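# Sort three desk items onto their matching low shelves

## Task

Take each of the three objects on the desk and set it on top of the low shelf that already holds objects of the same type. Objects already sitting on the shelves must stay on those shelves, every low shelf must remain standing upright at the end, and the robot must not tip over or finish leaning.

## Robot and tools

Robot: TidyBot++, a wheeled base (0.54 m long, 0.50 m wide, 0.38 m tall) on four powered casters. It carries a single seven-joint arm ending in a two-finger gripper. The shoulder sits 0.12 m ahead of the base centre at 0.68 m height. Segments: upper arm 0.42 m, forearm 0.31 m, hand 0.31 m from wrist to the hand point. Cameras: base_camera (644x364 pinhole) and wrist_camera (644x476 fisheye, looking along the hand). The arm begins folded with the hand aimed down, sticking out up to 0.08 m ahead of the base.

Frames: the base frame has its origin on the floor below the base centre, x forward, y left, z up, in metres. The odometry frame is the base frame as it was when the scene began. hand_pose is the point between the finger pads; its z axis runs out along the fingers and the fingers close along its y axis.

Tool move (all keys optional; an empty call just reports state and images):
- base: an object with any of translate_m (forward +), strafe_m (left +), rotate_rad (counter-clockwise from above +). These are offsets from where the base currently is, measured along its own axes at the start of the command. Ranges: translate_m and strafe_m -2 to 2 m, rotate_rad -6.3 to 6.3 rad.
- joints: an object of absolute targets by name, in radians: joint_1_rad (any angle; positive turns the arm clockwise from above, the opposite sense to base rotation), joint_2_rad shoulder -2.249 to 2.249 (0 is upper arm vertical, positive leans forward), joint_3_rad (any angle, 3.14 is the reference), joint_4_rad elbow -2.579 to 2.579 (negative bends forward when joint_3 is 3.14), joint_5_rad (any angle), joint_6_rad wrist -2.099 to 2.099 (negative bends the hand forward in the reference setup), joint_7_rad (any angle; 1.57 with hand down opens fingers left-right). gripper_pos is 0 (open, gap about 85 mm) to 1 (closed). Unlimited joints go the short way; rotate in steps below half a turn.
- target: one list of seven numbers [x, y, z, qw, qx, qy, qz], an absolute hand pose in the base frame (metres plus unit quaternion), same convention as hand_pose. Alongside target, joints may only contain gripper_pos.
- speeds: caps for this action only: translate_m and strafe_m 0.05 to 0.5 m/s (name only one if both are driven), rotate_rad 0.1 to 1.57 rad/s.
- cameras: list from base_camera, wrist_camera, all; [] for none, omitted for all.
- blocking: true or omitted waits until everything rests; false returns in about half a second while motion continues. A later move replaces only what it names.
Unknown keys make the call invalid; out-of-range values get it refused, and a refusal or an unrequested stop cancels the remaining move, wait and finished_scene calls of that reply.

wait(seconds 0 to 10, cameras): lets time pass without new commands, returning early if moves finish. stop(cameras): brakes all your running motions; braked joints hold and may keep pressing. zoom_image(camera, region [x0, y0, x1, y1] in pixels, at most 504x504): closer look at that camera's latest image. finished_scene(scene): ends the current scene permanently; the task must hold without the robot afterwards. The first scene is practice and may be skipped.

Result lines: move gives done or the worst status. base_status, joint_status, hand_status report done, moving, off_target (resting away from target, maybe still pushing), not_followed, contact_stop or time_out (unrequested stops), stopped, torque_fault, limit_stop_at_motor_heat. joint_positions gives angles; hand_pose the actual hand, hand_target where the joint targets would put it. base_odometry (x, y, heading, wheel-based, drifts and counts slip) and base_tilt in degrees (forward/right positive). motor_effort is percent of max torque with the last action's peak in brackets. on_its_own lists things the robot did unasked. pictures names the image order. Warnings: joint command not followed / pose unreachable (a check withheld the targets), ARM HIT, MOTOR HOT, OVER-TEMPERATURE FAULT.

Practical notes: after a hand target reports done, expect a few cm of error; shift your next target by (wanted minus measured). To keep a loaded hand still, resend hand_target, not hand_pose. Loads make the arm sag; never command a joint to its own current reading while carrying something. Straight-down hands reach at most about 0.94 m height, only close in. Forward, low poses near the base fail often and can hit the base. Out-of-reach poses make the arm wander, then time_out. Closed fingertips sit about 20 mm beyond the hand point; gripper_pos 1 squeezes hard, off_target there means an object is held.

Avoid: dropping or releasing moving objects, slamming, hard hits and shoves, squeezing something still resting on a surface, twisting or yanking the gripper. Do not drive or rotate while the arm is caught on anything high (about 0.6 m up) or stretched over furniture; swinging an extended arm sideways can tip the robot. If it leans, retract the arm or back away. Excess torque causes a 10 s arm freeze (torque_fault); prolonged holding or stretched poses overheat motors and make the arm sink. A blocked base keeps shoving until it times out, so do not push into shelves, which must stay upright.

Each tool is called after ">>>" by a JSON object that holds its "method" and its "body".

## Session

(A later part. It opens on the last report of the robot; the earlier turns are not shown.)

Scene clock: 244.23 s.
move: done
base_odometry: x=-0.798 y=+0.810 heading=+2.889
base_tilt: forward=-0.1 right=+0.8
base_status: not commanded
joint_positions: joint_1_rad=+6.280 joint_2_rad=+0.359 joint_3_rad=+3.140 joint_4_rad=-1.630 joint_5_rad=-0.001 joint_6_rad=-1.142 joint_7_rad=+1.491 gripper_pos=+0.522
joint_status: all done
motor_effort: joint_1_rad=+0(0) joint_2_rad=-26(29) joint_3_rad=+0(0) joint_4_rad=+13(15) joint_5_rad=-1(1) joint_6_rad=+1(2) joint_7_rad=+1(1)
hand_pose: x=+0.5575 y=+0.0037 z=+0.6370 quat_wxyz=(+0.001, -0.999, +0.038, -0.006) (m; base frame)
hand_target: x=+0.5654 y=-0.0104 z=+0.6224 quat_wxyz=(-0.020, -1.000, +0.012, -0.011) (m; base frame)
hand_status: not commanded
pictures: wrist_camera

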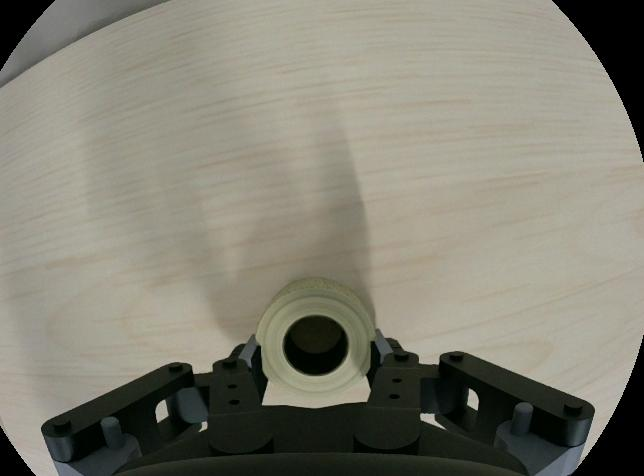

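>>> {"method": "move", "body": {"joints": {"gripper_pos": 0.15}, "cameras": ["wrist_camera"]}}

>>> {"method": "move", "body": {"joints": {"joint_2_rad": 0.3, "joint_4_rad": -1.33, "joint_6_rad": -1.53, "gripper_pos": 0.0}, "cameras": ["wrist_camera"]}}

>>> {"method": "move", "body": {"base": {"translate_m": -2.0, "strafe_m": 1.265, "rotate_rad": 1.571}, "speeds": {"rotate_rad": 0.9}, "joints": {"joint_1_rad": 0.0, "joint_2_rad": -0.1, "joint_4_rad": -1.6, "joint_6_rad": -0.6, "joint_7_rad": 1.526}}}

Scene clock: 256.03 s.
move: done
base_odometry: x=-0.798 y=+0.810 heading=+2.889
base_tilt: forward=-0.1 right=+0.8
base_status: not commanded
joint_positions: joint_1_rad=+6.280 joint_2_rad=+0.361 joint_3_rad=+3.140 joint_4_rad=-1.630 joint_5_rad=-0.001 joint_6_rad=-1.141 joint_7_rad=+1.491 gripper_pos=+0.150
joint_status: all done
motor_effort: joint_1_rad=+0(0) joint_2_rad=-29(29) joint_3_rad=+0(0) joint_4_rad=+14(14) joint_5_rad=-1(1) joint_6_rad=+1(1) joint_7_rad=+0(1)
hand_pose: x=+0.5575 y=+0.0037 z=+0.6360 quat_wxyz=(+0.001, -0.999, +0.038, -0.005) (m; base frame)
hand_target: x=+0.5654 y=-0.0104 z=+0.6224 quat_wxyz=(-0.020, -1.000, +0.012, -0.011) (m; base frame)
hand_status: not commanded
pictures: wrist_camera

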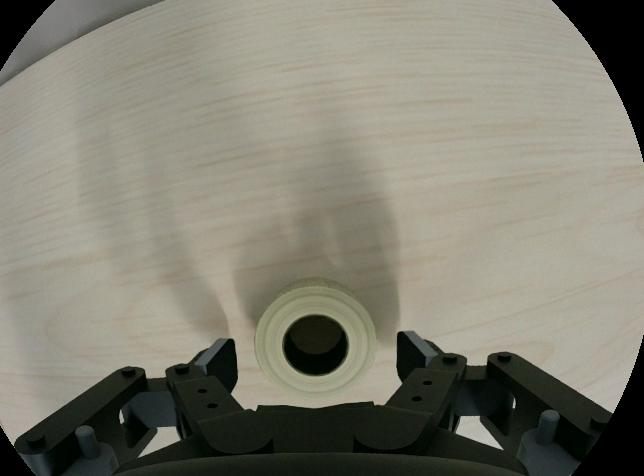

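Scene clock: 257.80 s.
move: done
base_odometry: x=-0.798 y=+0.810 heading=+2.889
base_tilt: forward=-0.1 right=+0.8
base_status: not commanded
joint_positions: joint_1_rad=+6.280 joint_2_rad=+0.290 joint_3_rad=+3.140 joint_4_rad=-1.348 joint_5_rad=-0.001 joint_6_rad=-1.478 joint_7_rad=+1.491 gripper_pos=+0.000
joint_status: all done
motor_effort: joint_1_rad=+0(0) joint_2_rad=-28(32) joint_3_rad=+0(0) joint_4_rad=+16(16) joint_5_rad=-1(1) joint_6_rad=+0(2) joint_7_rad=+1(1)
hand_pose: x=+0.5611 y=+0.0037 z=+0.7528 quat_wxyz=(+0.001, -0.999, +0.037, -0.013) (m; base frame)
hand_target: x=+0.5514 y=-0.0120 z=+0.7542 quat_wxyz=(-0.022, -1.000, +0.020, +0.009) (m; base frame)
hand_status: not commanded
pictures: wrist_camera

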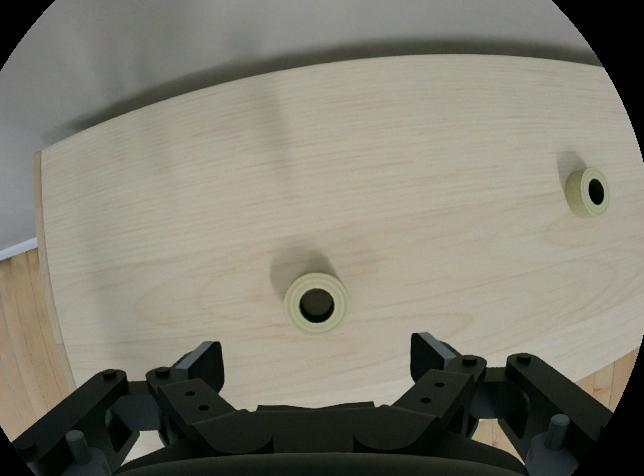

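Scene clock: 263.43 s.
move: done
base_odometry: x=+0.822 y=-0.915 heading=-1.823
base_tilt: forward=-0.1 right=+0.7
base_status: done
joint_positions: joint_1_rad=+6.287 joint_2_rad=-0.108 joint_3_rad=+3.141 joint_4_rad=-1.585 joint_5_rad=+0.002 joint_6_rad=-0.650 joint_7_rad=+1.491 gripper_pos=+0.000
joint_status: all done
motor_effort: joint_1_rad=+0(5) joint_2_rad=-18(32) joint_3_rad=+0(3) joint_4_rad=+20(20) joint_5_rad=-1(2) joint_6_rad=+7(9) joint_7_rad=+0(2)
hand_pose: x=+0.6510 y=-0.0007 z=+0.9648 quat_wxyz=(+0.018, -0.874, +0.036, -0.485) (m; base frame)
hand_target: x=+0.6593 y=-0.0057 z=+0.9657 quat_wxyz=(-0.009, -0.867, +0.009, -0.498) (m; base frame)
hand_status: not commanded
pictures: base_camera, wrist_camera

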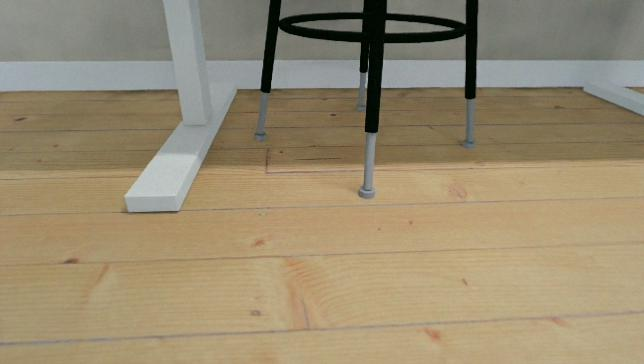

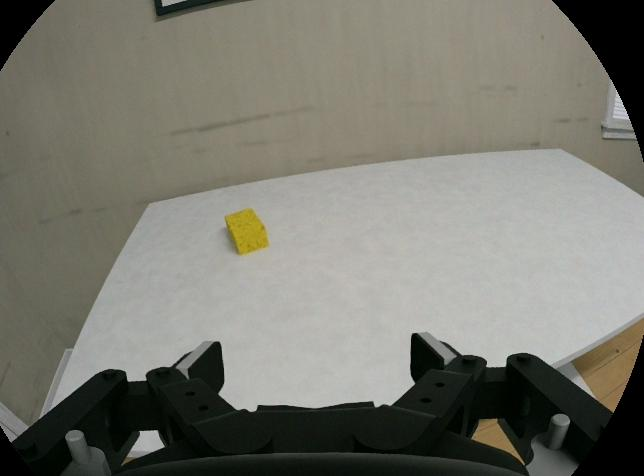

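>>> {"method": "zoom_image", "body": {"camera": "wrist_camera", "region": [206, 191, 286, 271]}}

Scaled by 6.300.

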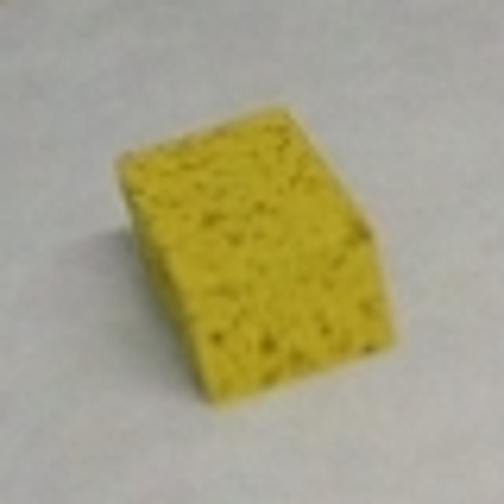

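>>> {"method": "move", "body": {"base": {"translate_m": 0.4857, "strafe_m": 0.106, "rotate_rad": 0.045}, "joints": {"joint_1_rad": 0.0, "joint_2_rad": 0.767, "joint_4_rad": -0.389, "joint_6_rad": -2.022, "joint_7_rad": 1.909}}}

Scene clock: 289.00 s.
move: done
base_odometry: x=+0.804 y=-1.411 heading=-1.777
base_tilt: forward=-0.1 right=+0.7
base_status: done
joint_positions: joint_1_rad=+6.284 joint_2_rad=+0.736 joint_3_rad=+3.137 joint_4_rad=-0.411 joint_5_rad=+0.002 joint_6_rad=-1.969 joint_7_rad=+1.873 gripper_pos=+0.000
joint_status: all done
motor_effort: joint_1_rad=+0(2) joint_2_rad=-40(44) joint_3_rad=+0(2) joint_4_rad=+14(22) joint_5_rad=-1(1) joint_6_rad=+0(9) joint_7_rad=+0(2)
hand_pose: x=+0.6960 y=+0.0019 z=+0.8118 quat_wxyz=(-0.001, -0.988, -0.151, -0.013) (m; base frame)
hand_target: x=+0.6873 y=-0.0107 z=+0.8006 quat_wxyz=(-0.017, -0.987, -0.159, +0.021) (m; base frame)
hand_status: not commanded
pictures: base_camera, wrist_camera

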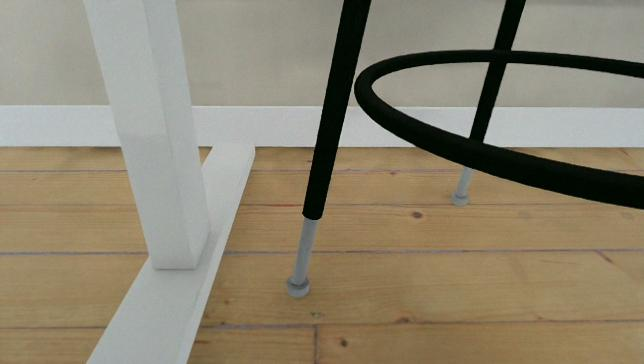

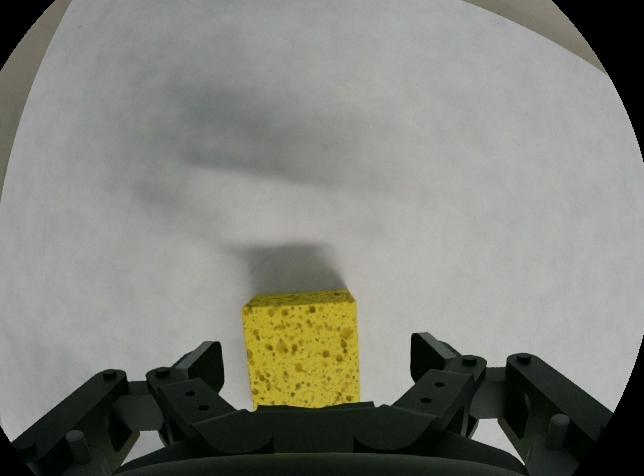

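>>> {"method": "move", "body": {"joints": {"joint_1_rad": 0.024, "joint_2_rad": 0.58, "joint_4_rad": -0.825, "joint_6_rad": -1.72}, "cameras": ["wrist_camera"]}}

Scene clock: 306.63 s.
move: done
base_odometry: x=+0.804 y=-1.411 heading=-1.777
base_tilt: forward=-0.1 right=+0.7
base_status: not commanded
joint_positions: joint_1_rad=+6.290 joint_2_rad=+0.574 joint_3_rad=+3.137 joint_4_rad=-0.808 joint_5_rad=+0.002 joint_6_rad=-1.773 joint_7_rad=+1.874 gripper_pos=+0.000
joint_status: all done
motor_effort: joint_1_rad=+0(1) joint_2_rad=-37(42) joint_3_rad=+0(0) joint_4_rad=+15(16) joint_5_rad=-1(1) joint_6_rad=+0(1) joint_7_rad=+1(1)
hand_pose: x=+0.6518 y=-0.0010 z=+0.7829 quat_wxyz=(+0.001, -0.989, -0.149, +0.007) (m; base frame)
hand_target: x=+0.6643 y=-0.0250 z=+0.7747 quat_wxyz=(-0.023, -0.988, -0.154, -0.004) (m; base frame)
hand_status: not commanded
pictures: wrist_camera

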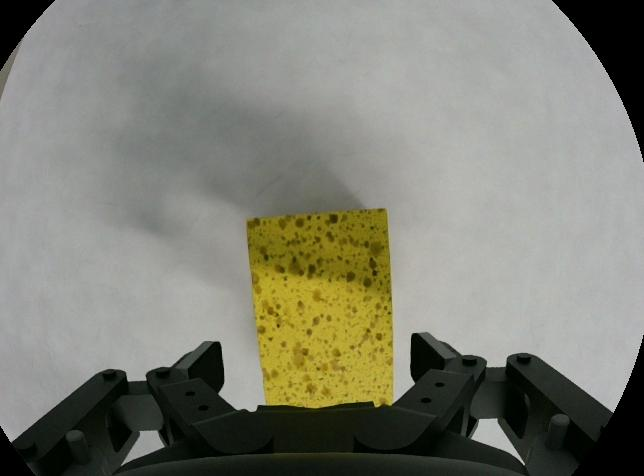

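>>> {"method": "move", "body": {"joints": {"joint_2_rad": 0.565, "joint_4_rad": -0.996, "joint_6_rad": -1.5645}, "cameras": ["wrist_camera"]}}

>>> {"method": "move", "body": {"joints": {"gripper_pos": 0.4}, "cameras": ["wrist_camera"]}}

Scene clock: 311.20 s.
move: done
base_odometry: x=+0.804 y=-1.411 heading=-1.777
base_tilt: forward=-0.1 right=+0.8
base_status: not commanded
joint_positions: joint_1_rad=+6.290 joint_2_rad=+0.559 joint_3_rad=+3.137 joint_4_rad=-0.982 joint_5_rad=+0.002 joint_6_rad=-1.618 joint_7_rad=+1.874 gripper_pos=+0.000
joint_status: all done
motor_effort: joint_1_rad=+0(1) joint_2_rad=-36(39) joint_3_rad=+0(0) joint_4_rad=+16(16) joint_5_rad=-1(1) joint_6_rad=+0(1) joint_7_rad=+0(1)
hand_pose: x=+0.6507 y=-0.0009 z=+0.7366 quat_wxyz=(+0.002, -0.989, -0.149, +0.009) (m; base frame)
hand_target: x=+0.6632 y=-0.0250 z=+0.7293 quat_wxyz=(-0.023, -0.987, -0.157, -0.004) (m; base frame)
hand_status: not commanded
pictures: wrist_camera

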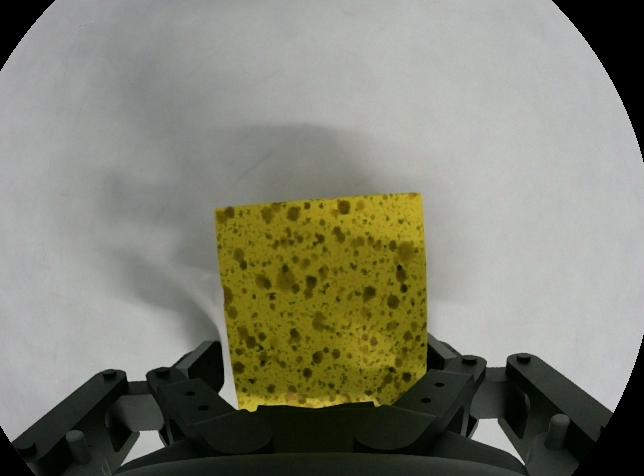

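Scene clock: 311.97 s.
move: off_target
base_odometry: x=+0.804 y=-1.411 heading=-1.777
base_tilt: forward=-0.1 right=+0.8
base_status: not commanded
joint_positions: joint_1_rad=+6.292 joint_2_rad=+0.546 joint_3_rad=+3.137 joint_4_rad=-0.982 joint_5_rad=+0.003 joint_6_rad=-1.614 joint_7_rad=+1.874 gripper_pos=+0.369
joint_status: gripper_pos off_target (ended at +0.369, target +0.400)
motor_effort: joint_1_rad=+0(1) joint_2_rad=-36(37) joint_3_rad=+0(1) joint_4_rad=+15(16) joint_5_rad=-1(2) joint_6_rad=+1(1) joint_7_rad=+0(1)
hand_pose: x=+0.6512 y=-0.0022 z=+0.7433 quat_wxyz=(+0.000, -0.989, -0.148, +0.001) (m; base frame)
hand_target: x=+0.6632 y=-0.0250 z=+0.7293 quat_wxyz=(-0.023, -0.987, -0.157, -0.004) (m; base frame)
hand_status: not commanded
pictures: wrist_camera

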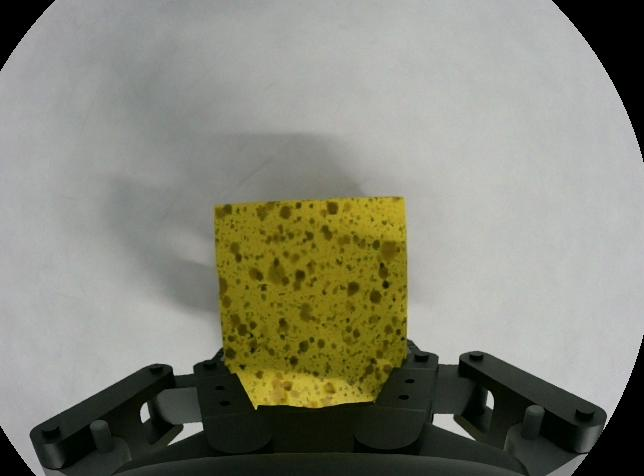

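>>> {"method": "move", "body": {"base": {"translate_m": -0.37}, "joints": {"joint_2_rad": 0.262, "joint_6_rad": -1.95}, "cameras": ["wrist_camera"]}}

>>> {"method": "move", "body": {"base": {"translate_m": -2.0, "strafe_m": -0.79, "rotate_rad": 1.6}, "speeds": {"rotate_rad": 0.9}, "joints": {"joint_1_rad": 0.0, "joint_2_rad": -0.1, "joint_4_rad": -1.6, "joint_6_rad": -0.6, "joint_7_rad": 1.526}}}

Scene clock: 337.00 s.
move: done
base_odometry: x=+0.880 y=-1.049 heading=-1.777
base_tilt: forward=-0.1 right=+0.8
base_status: done
joint_positions: joint_1_rad=+6.296 joint_2_rad=+0.241 joint_3_rad=+3.137 joint_4_rad=-0.990 joint_5_rad=+0.003 joint_6_rad=-1.903 joint_7_rad=+1.874 gripper_pos=+0.369
joint_status: all done
motor_effort: joint_1_rad=+0(2) joint_2_rad=-25(42) joint_3_rad=+0(1) joint_4_rad=+15(17) joint_5_rad=-1(1) joint_6_rad=+0(3) joint_7_rad=+1(1)
hand_pose: x=+0.5180 y=-0.0031 z=+0.8839 quat_wxyz=(-0.001, -0.989, -0.146, -0.004) (m; base frame)
hand_target: x=+0.5060 y=-0.0204 z=+0.8746 quat_wxyz=(-0.015, -0.988, -0.150, +0.036) (m; base frame)
hand_status: not commanded
pictures: wrist_camera

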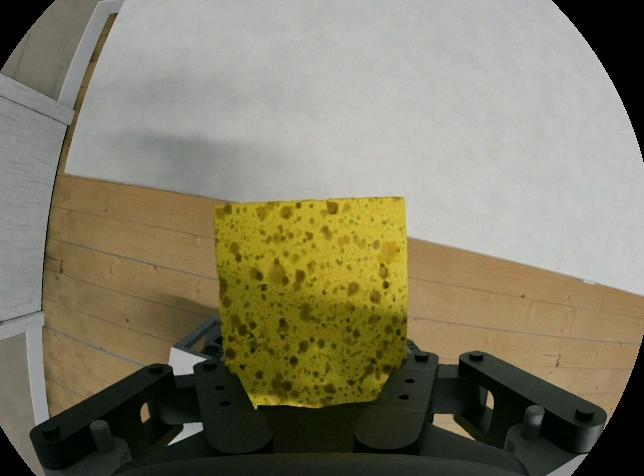

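Scene clock: 342.83 s.
move: done
base_odometry: x=+0.517 y=+1.070 heading=-0.177
base_tilt: forward=-0.2 right=+0.8
base_status: done
joint_positions: joint_1_rad=+6.290 joint_2_rad=-0.098 joint_3_rad=+3.140 joint_4_rad=-1.586 joint_5_rad=+0.003 joint_6_rad=-0.653 joint_7_rad=+1.561 gripper_pos=+0.369
joint_status: all done
motor_effort: joint_1_rad=+0(2) joint_2_rad=-19(29) joint_3_rad=+1(3) joint_4_rad=+21(21) joint_5_rad=-1(2) joint_6_rad=+8(9) joint_7_rad=+1(1)
hand_pose: x=+0.6531 y=-0.0018 z=+0.9588 quat_wxyz=(+0.000, -0.877, +0.006, -0.480) (m; base frame)
hand_target: x=+0.6593 y=-0.0057 z=+0.9657 quat_wxyz=(-0.009, -0.867, +0.009, -0.498) (m; base frame)
hand_status: not commanded
pictures: base_camera, wrist_camera

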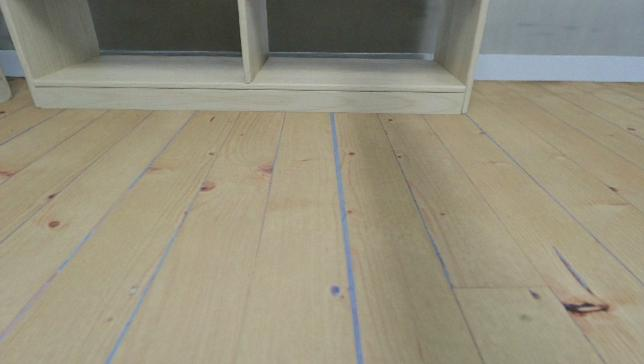

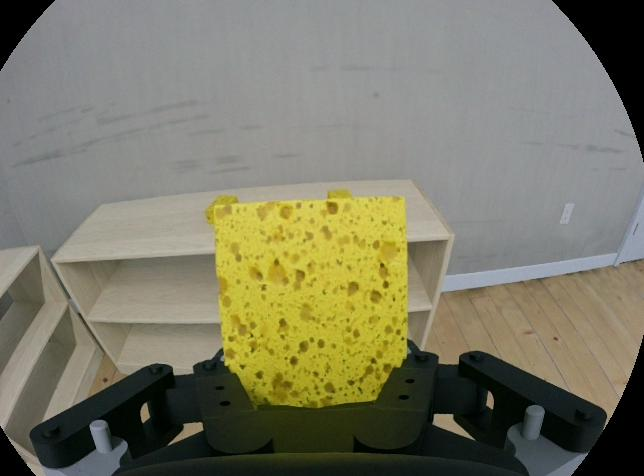

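>>> {"method": "zoom_image", "body": {"camera": "wrist_camera", "region": [190, 160, 430, 280]}}

Scaled by 2.100.

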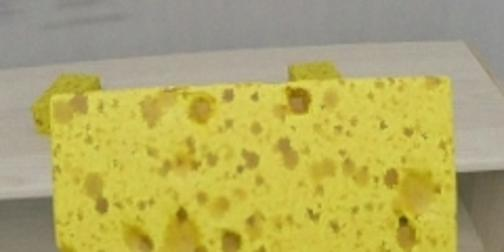

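>>> {"method": "move", "body": {"base": {"translate_m": 0.872, "strafe_m": 0.526, "rotate_rad": -0.04}, "joints": {"joint_1_rad": 0.0, "joint_2_rad": 0.32, "joint_4_rad": -1.36, "joint_6_rad": -1.5}}}

Scene clock: 365.40 s.
move: done
base_odometry: x=+1.468 y=+1.435 heading=-0.217
base_tilt: forward=-0.1 right=+0.8
base_status: done
joint_positions: joint_1_rad=+6.290 joint_2_rad=+0.305 joint_3_rad=+3.145 joint_4_rad=-1.379 joint_5_rad=+0.003 joint_6_rad=-1.450 joint_7_rad=+1.561 gripper_pos=+0.369
joint_status: all done
motor_effort: joint_1_rad=+0(3) joint_2_rad=-28(31) joint_3_rad=+0(3) joint_4_rad=+16(21) joint_5_rad=-1(1) joint_6_rad=+0(9) joint_7_rad=+1(1)
hand_pose: x=+0.5601 y=-0.0040 z=+0.7362 quat_wxyz=(-0.002, -1.000, +0.010, -0.004) (m; base frame)
hand_target: x=+0.5519 y=-0.0120 z=+0.7362 quat_wxyz=(-0.023, -0.999, +0.020, +0.019) (m; base frame)
hand_status: not commanded
pictures: base_camera, wrist_camera

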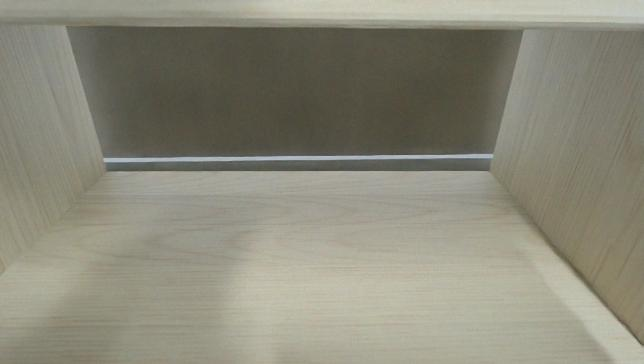

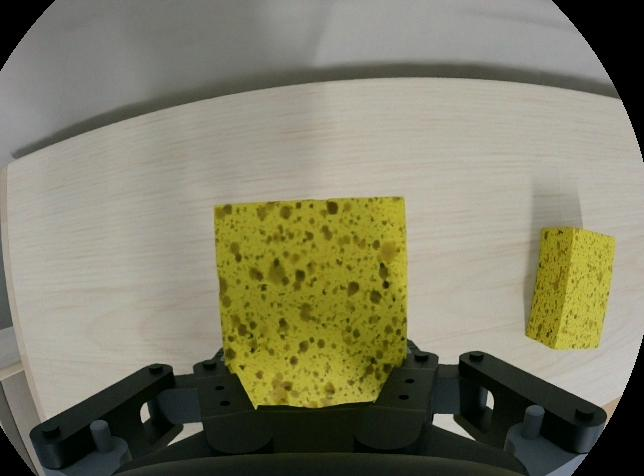

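>>> {"method": "move", "body": {"joints": {"joint_2_rad": 0.376, "joint_4_rad": -1.626, "joint_6_rad": -1.119}, "cameras": []}}

>>> {"method": "move", "body": {"joints": {"joint_2_rad": 0.385, "joint_4_rad": -1.645, "joint_6_rad": -1.091}, "cameras": ["wrist_camera"]}}

Scene clock: 374.60 s.
move: done
base_odometry: x=+1.468 y=+1.435 heading=-0.217
base_tilt: forward=-0.1 right=+0.8
base_status: not commanded
joint_positions: joint_1_rad=+6.290 joint_2_rad=+0.357 joint_3_rad=+3.145 joint_4_rad=-1.614 joint_5_rad=+0.003 joint_6_rad=-1.171 joint_7_rad=+1.561 gripper_pos=+0.369
joint_status: all done
motor_effort: joint_1_rad=+0(1) joint_2_rad=-29(31) joint_3_rad=+0(0) joint_4_rad=+14(16) joint_5_rad=-1(1) joint_6_rad=+0(2) joint_7_rad=+0(1)
hand_pose: x=+0.5552 y=-0.0040 z=+0.6421 quat_wxyz=(-0.002, -1.000, +0.009, +0.001) (m; base frame)
hand_target: x=+0.5656 y=-0.0106 z=+0.6308 quat_wxyz=(-0.020, -1.000, +0.012, -0.011) (m; base frame)
hand_status: not commanded
pictures: none
No camera images: "cameras" was empty.

Scene clock: 375.20 s.
move: done
base_odometry: x=+1.468 y=+1.435 heading=-0.217
base_tilt: forward=-0.1 right=+0.7
base_status: not commanded
joint_positions: joint_1_rad=+6.290 joint_2_rad=+0.361 joint_3_rad=+3.145 joint_4_rad=-1.633 joint_5_rad=+0.003 joint_6_rad=-1.139 joint_7_rad=+1.561 gripper_pos=+0.369
joint_status: all done
motor_effort: joint_1_rad=+0(1) joint_2_rad=-29(30) joint_3_rad=+0(0) joint_4_rad=+14(15) joint_5_rad=-1(1) joint_6_rad=+0(1) joint_7_rad=+1(1)
hand_pose: x=+0.5572 y=-0.0040 z=+0.6351 quat_wxyz=(-0.002, -1.000, +0.009, -0.005) (m; base frame)
hand_target: x=+0.5653 y=-0.0104 z=+0.6214 quat_wxyz=(-0.020, -1.000, +0.011, -0.011) (m; base frame)
hand_status: not commanded
pictures: wrist_camera

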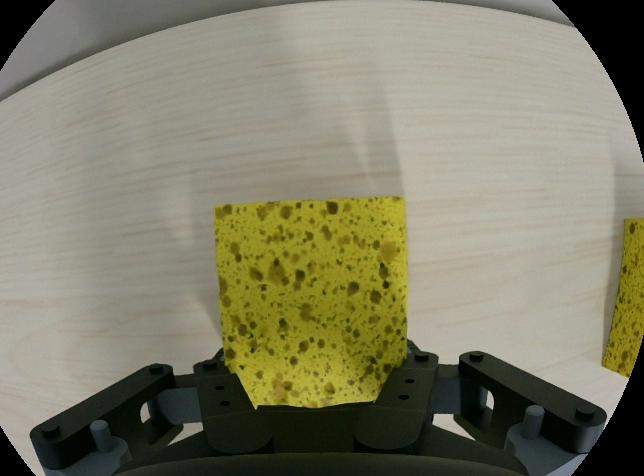

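>>> {"method": "move", "body": {"joints": {"joint_2_rad": 0.391, "joint_4_rad": -1.657, "joint_6_rad": -1.073}, "cameras": []}}

>>> {"method": "move", "body": {"joints": {"gripper_pos": 0.1}, "cameras": ["wrist_camera"]}}

>>> {"method": "move", "body": {"joints": {"joint_2_rad": 0.3, "joint_4_rad": -1.33, "joint_6_rad": -1.53, "gripper_pos": 0.0}, "cameras": ["wrist_camera"]}}

Scene clock: 377.37 s.
move: done
base_odometry: x=+1.468 y=+1.435 heading=-0.217
base_tilt: forward=-0.1 right=+0.8
base_status: not commanded
joint_positions: joint_1_rad=+6.290 joint_2_rad=+0.362 joint_3_rad=+3.145 joint_4_rad=-1.642 joint_5_rad=+0.003 joint_6_rad=-1.121 joint_7_rad=+1.561 gripper_pos=+0.369
joint_status: all done
motor_effort: joint_1_rad=+0(0) joint_2_rad=-24(29) joint_3_rad=+0(1) joint_4_rad=+12(15) joint_5_rad=+0(1) joint_6_rad=+2(3) joint_7_rad=+0(1)
hand_pose: x=+0.5585 y=-0.0040 z=+0.6320 quat_wxyz=(-0.002, -1.000, +0.009, -0.008) (m; base frame)
hand_target: x=+0.5651 y=-0.0103 z=+0.6154 quat_wxyz=(-0.019, -1.000, +0.011, -0.011) (m; base frame)
hand_status: not commanded
pictures: none
No camera images: "cameras" was empty.

Scene clock: 378.07 s.
move: done
base_odometry: x=+1.468 y=+1.435 heading=-0.217
base_tilt: forward=-0.1 right=+0.8
base_status: not commanded
joint_positions: joint_1_rad=+6.290 joint_2_rad=+0.371 joint_3_rad=+3.145 joint_4_rad=-1.645 joint_5_rad=+0.003 joint_6_rad=-1.118 joint_7_rad=+1.561 gripper_pos=+0.100
joint_status: all done
motor_effort: joint_1_rad=+0(0) joint_2_rad=-28(30) joint_3_rad=+0(0) joint_4_rad=+14(15) joint_5_rad=-1(1) joint_6_rad=+0(3) joint_7_rad=+0(1)
hand_pose: x=+0.5579 y=-0.0040 z=+0.6275 quat_wxyz=(-0.002, -1.000, +0.009, -0.004) (m; base frame)
hand_target: x=+0.5651 y=-0.0103 z=+0.6154 quat_wxyz=(-0.019, -1.000, +0.011, -0.011) (m; base frame)
hand_status: not commanded
pictures: wrist_camera

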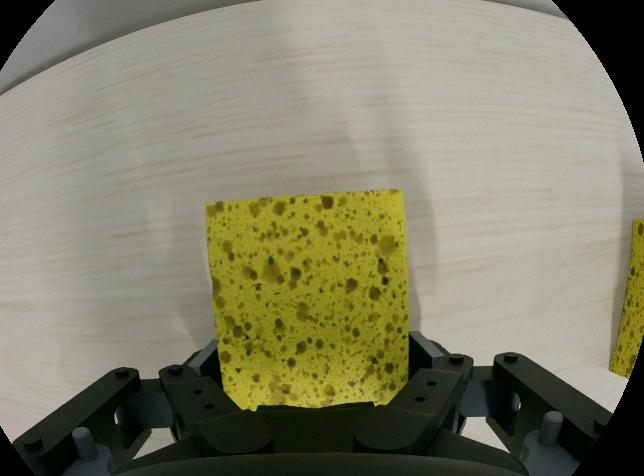

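Scene clock: 379.87 s.
move: done
base_odometry: x=+1.468 y=+1.435 heading=-0.217
base_tilt: forward=-0.1 right=+0.7
base_status: not commanded
joint_positions: joint_1_rad=+6.290 joint_2_rad=+0.290 joint_3_rad=+3.145 joint_4_rad=-1.348 joint_5_rad=+0.003 joint_6_rad=-1.478 joint_7_rad=+1.561 gripper_pos=+0.000
joint_status: all done
motor_effort: joint_1_rad=+0(0) joint_2_rad=-28(32) joint_3_rad=+0(1) joint_4_rad=+16(16) joint_5_rad=-1(1) joint_6_rad=+0(1) joint_7_rad=+1(1)
hand_pose: x=+0.5611 y=-0.0040 z=+0.7527 quat_wxyz=(-0.002, -1.000, +0.010, -0.013) (m; base frame)
hand_target: x=+0.5514 y=-0.0120 z=+0.7542 quat_wxyz=(-0.022, -1.000, +0.020, +0.009) (m; base frame)
hand_status: not commanded
pictures: wrist_camera

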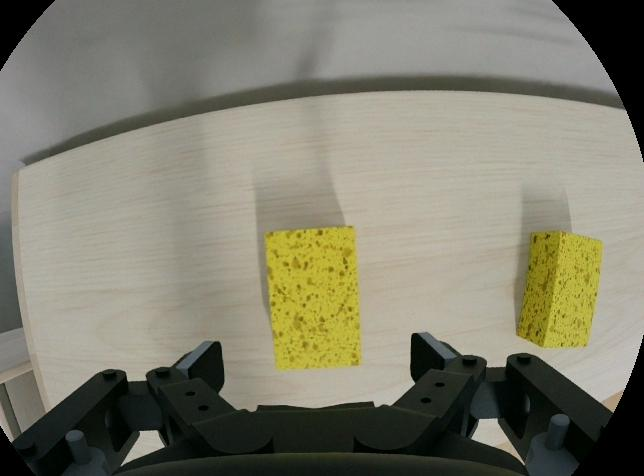

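>>> {"method": "move", "body": {"joints": {"joint_1_rad": -2.97, "joint_2_rad": -0.4, "joint_4_rad": -2.0, "joint_6_rad": -0.2}, "cameras": ["wrist_camera"]}}

Scene clock: 393.03 s.
move: done
base_odometry: x=+1.468 y=+1.435 heading=-0.217
base_tilt: forward=-0.1 right=+0.8
base_status: not commanded
joint_positions: joint_1_rad=+3.330 joint_2_rad=-0.391 joint_3_rad=+3.144 joint_4_rad=-1.984 joint_5_rad=+0.003 joint_6_rad=-0.256 joint_7_rad=+1.561 gripper_pos=+0.000
joint_status: all done
motor_effort: joint_1_rad=+0(2) joint_2_rad=-9(30) joint_3_rad=+1(2) joint_4_rad=+21(21) joint_5_rad=-1(1) joint_6_rad=+9(10) joint_7_rad=+1(1)
hand_pose: x=-0.3263 y=+0.0852 z=+0.9785 quat_wxyz=(+0.600, -0.079, -0.794, -0.055) (m; base frame)
hand_target: x=-0.3278 y=+0.0780 z=+0.9895 quat_wxyz=(+0.619, -0.069, -0.780, -0.056) (m; base frame)
hand_status: not commanded
pictures: wrist_camera

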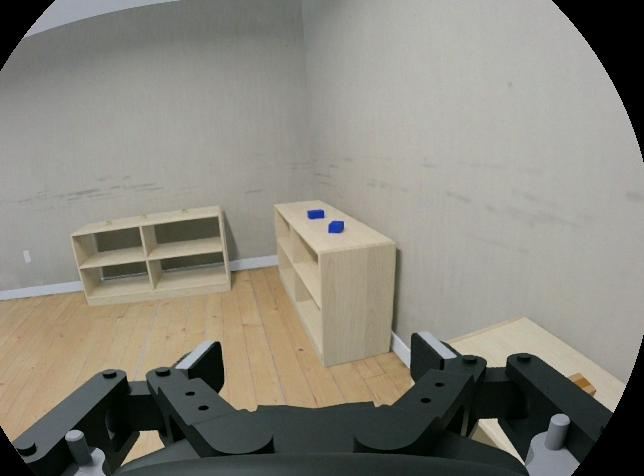

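>>> {"method": "move", "body": {}}

Scene clock: 395.07 s.
base_odometry: x=+1.468 y=+1.435 heading=-0.217
base_tilt: forward=-0.1 right=+0.8
base_status: not commanded
joint_positions: joint_1_rad=+3.330 joint_2_rad=-0.391 joint_3_rad=+3.144 joint_4_rad=-1.984 joint_5_rad=+0.003 joint_6_rad=-0.253 joint_7_rad=+1.561 gripper_pos=+0.000
joint_status: all done
motor_effort: joint_1_rad=+0(2) joint_2_rad=-8(30) joint_3_rad=+1(2) joint_4_rad=+21(21) joint_5_rad=-1(1) joint_6_rad=+9(10) joint_7_rad=+1(1)
hand_pose: x=-0.3264 y=+0.0852 z=+0.9790 quat_wxyz=(+0.601, -0.079, -0.794, -0.055) (m; base frame)
hand_target: x=-0.3278 y=+0.0780 z=+0.9895 quat_wxyz=(+0.619, -0.069, -0.780, -0.056) (m; base frame)
hand_status: not commanded
pictures: base_camera, wrist_camera

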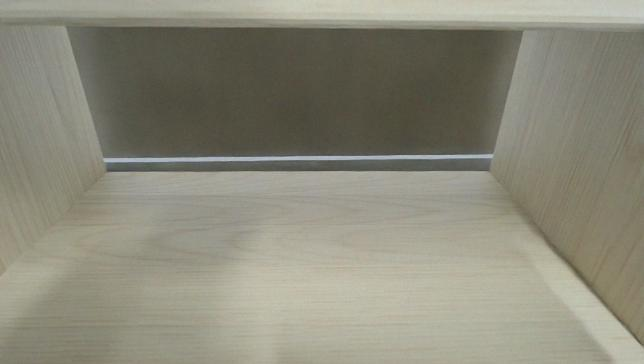

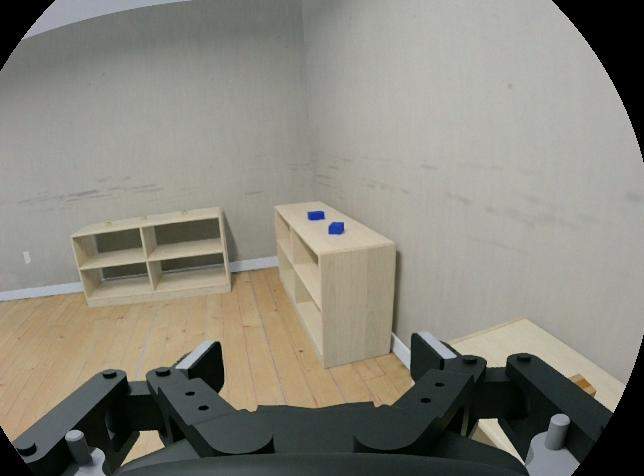

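>>> {"method": "zoom_image", "body": {"camera": "wrist_camera", "region": [60, 190, 250, 320]}}

Scaled by 2.653.

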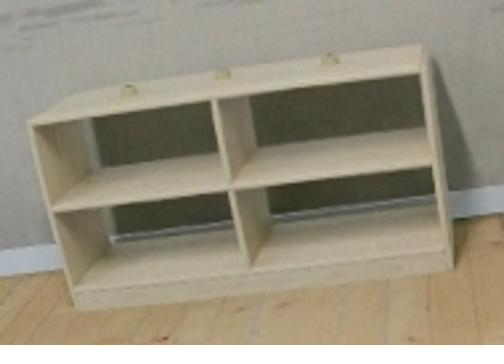

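>>> {"method": "finished_scene", "body": {"scene": 2}}

The scene is finished: the task was done.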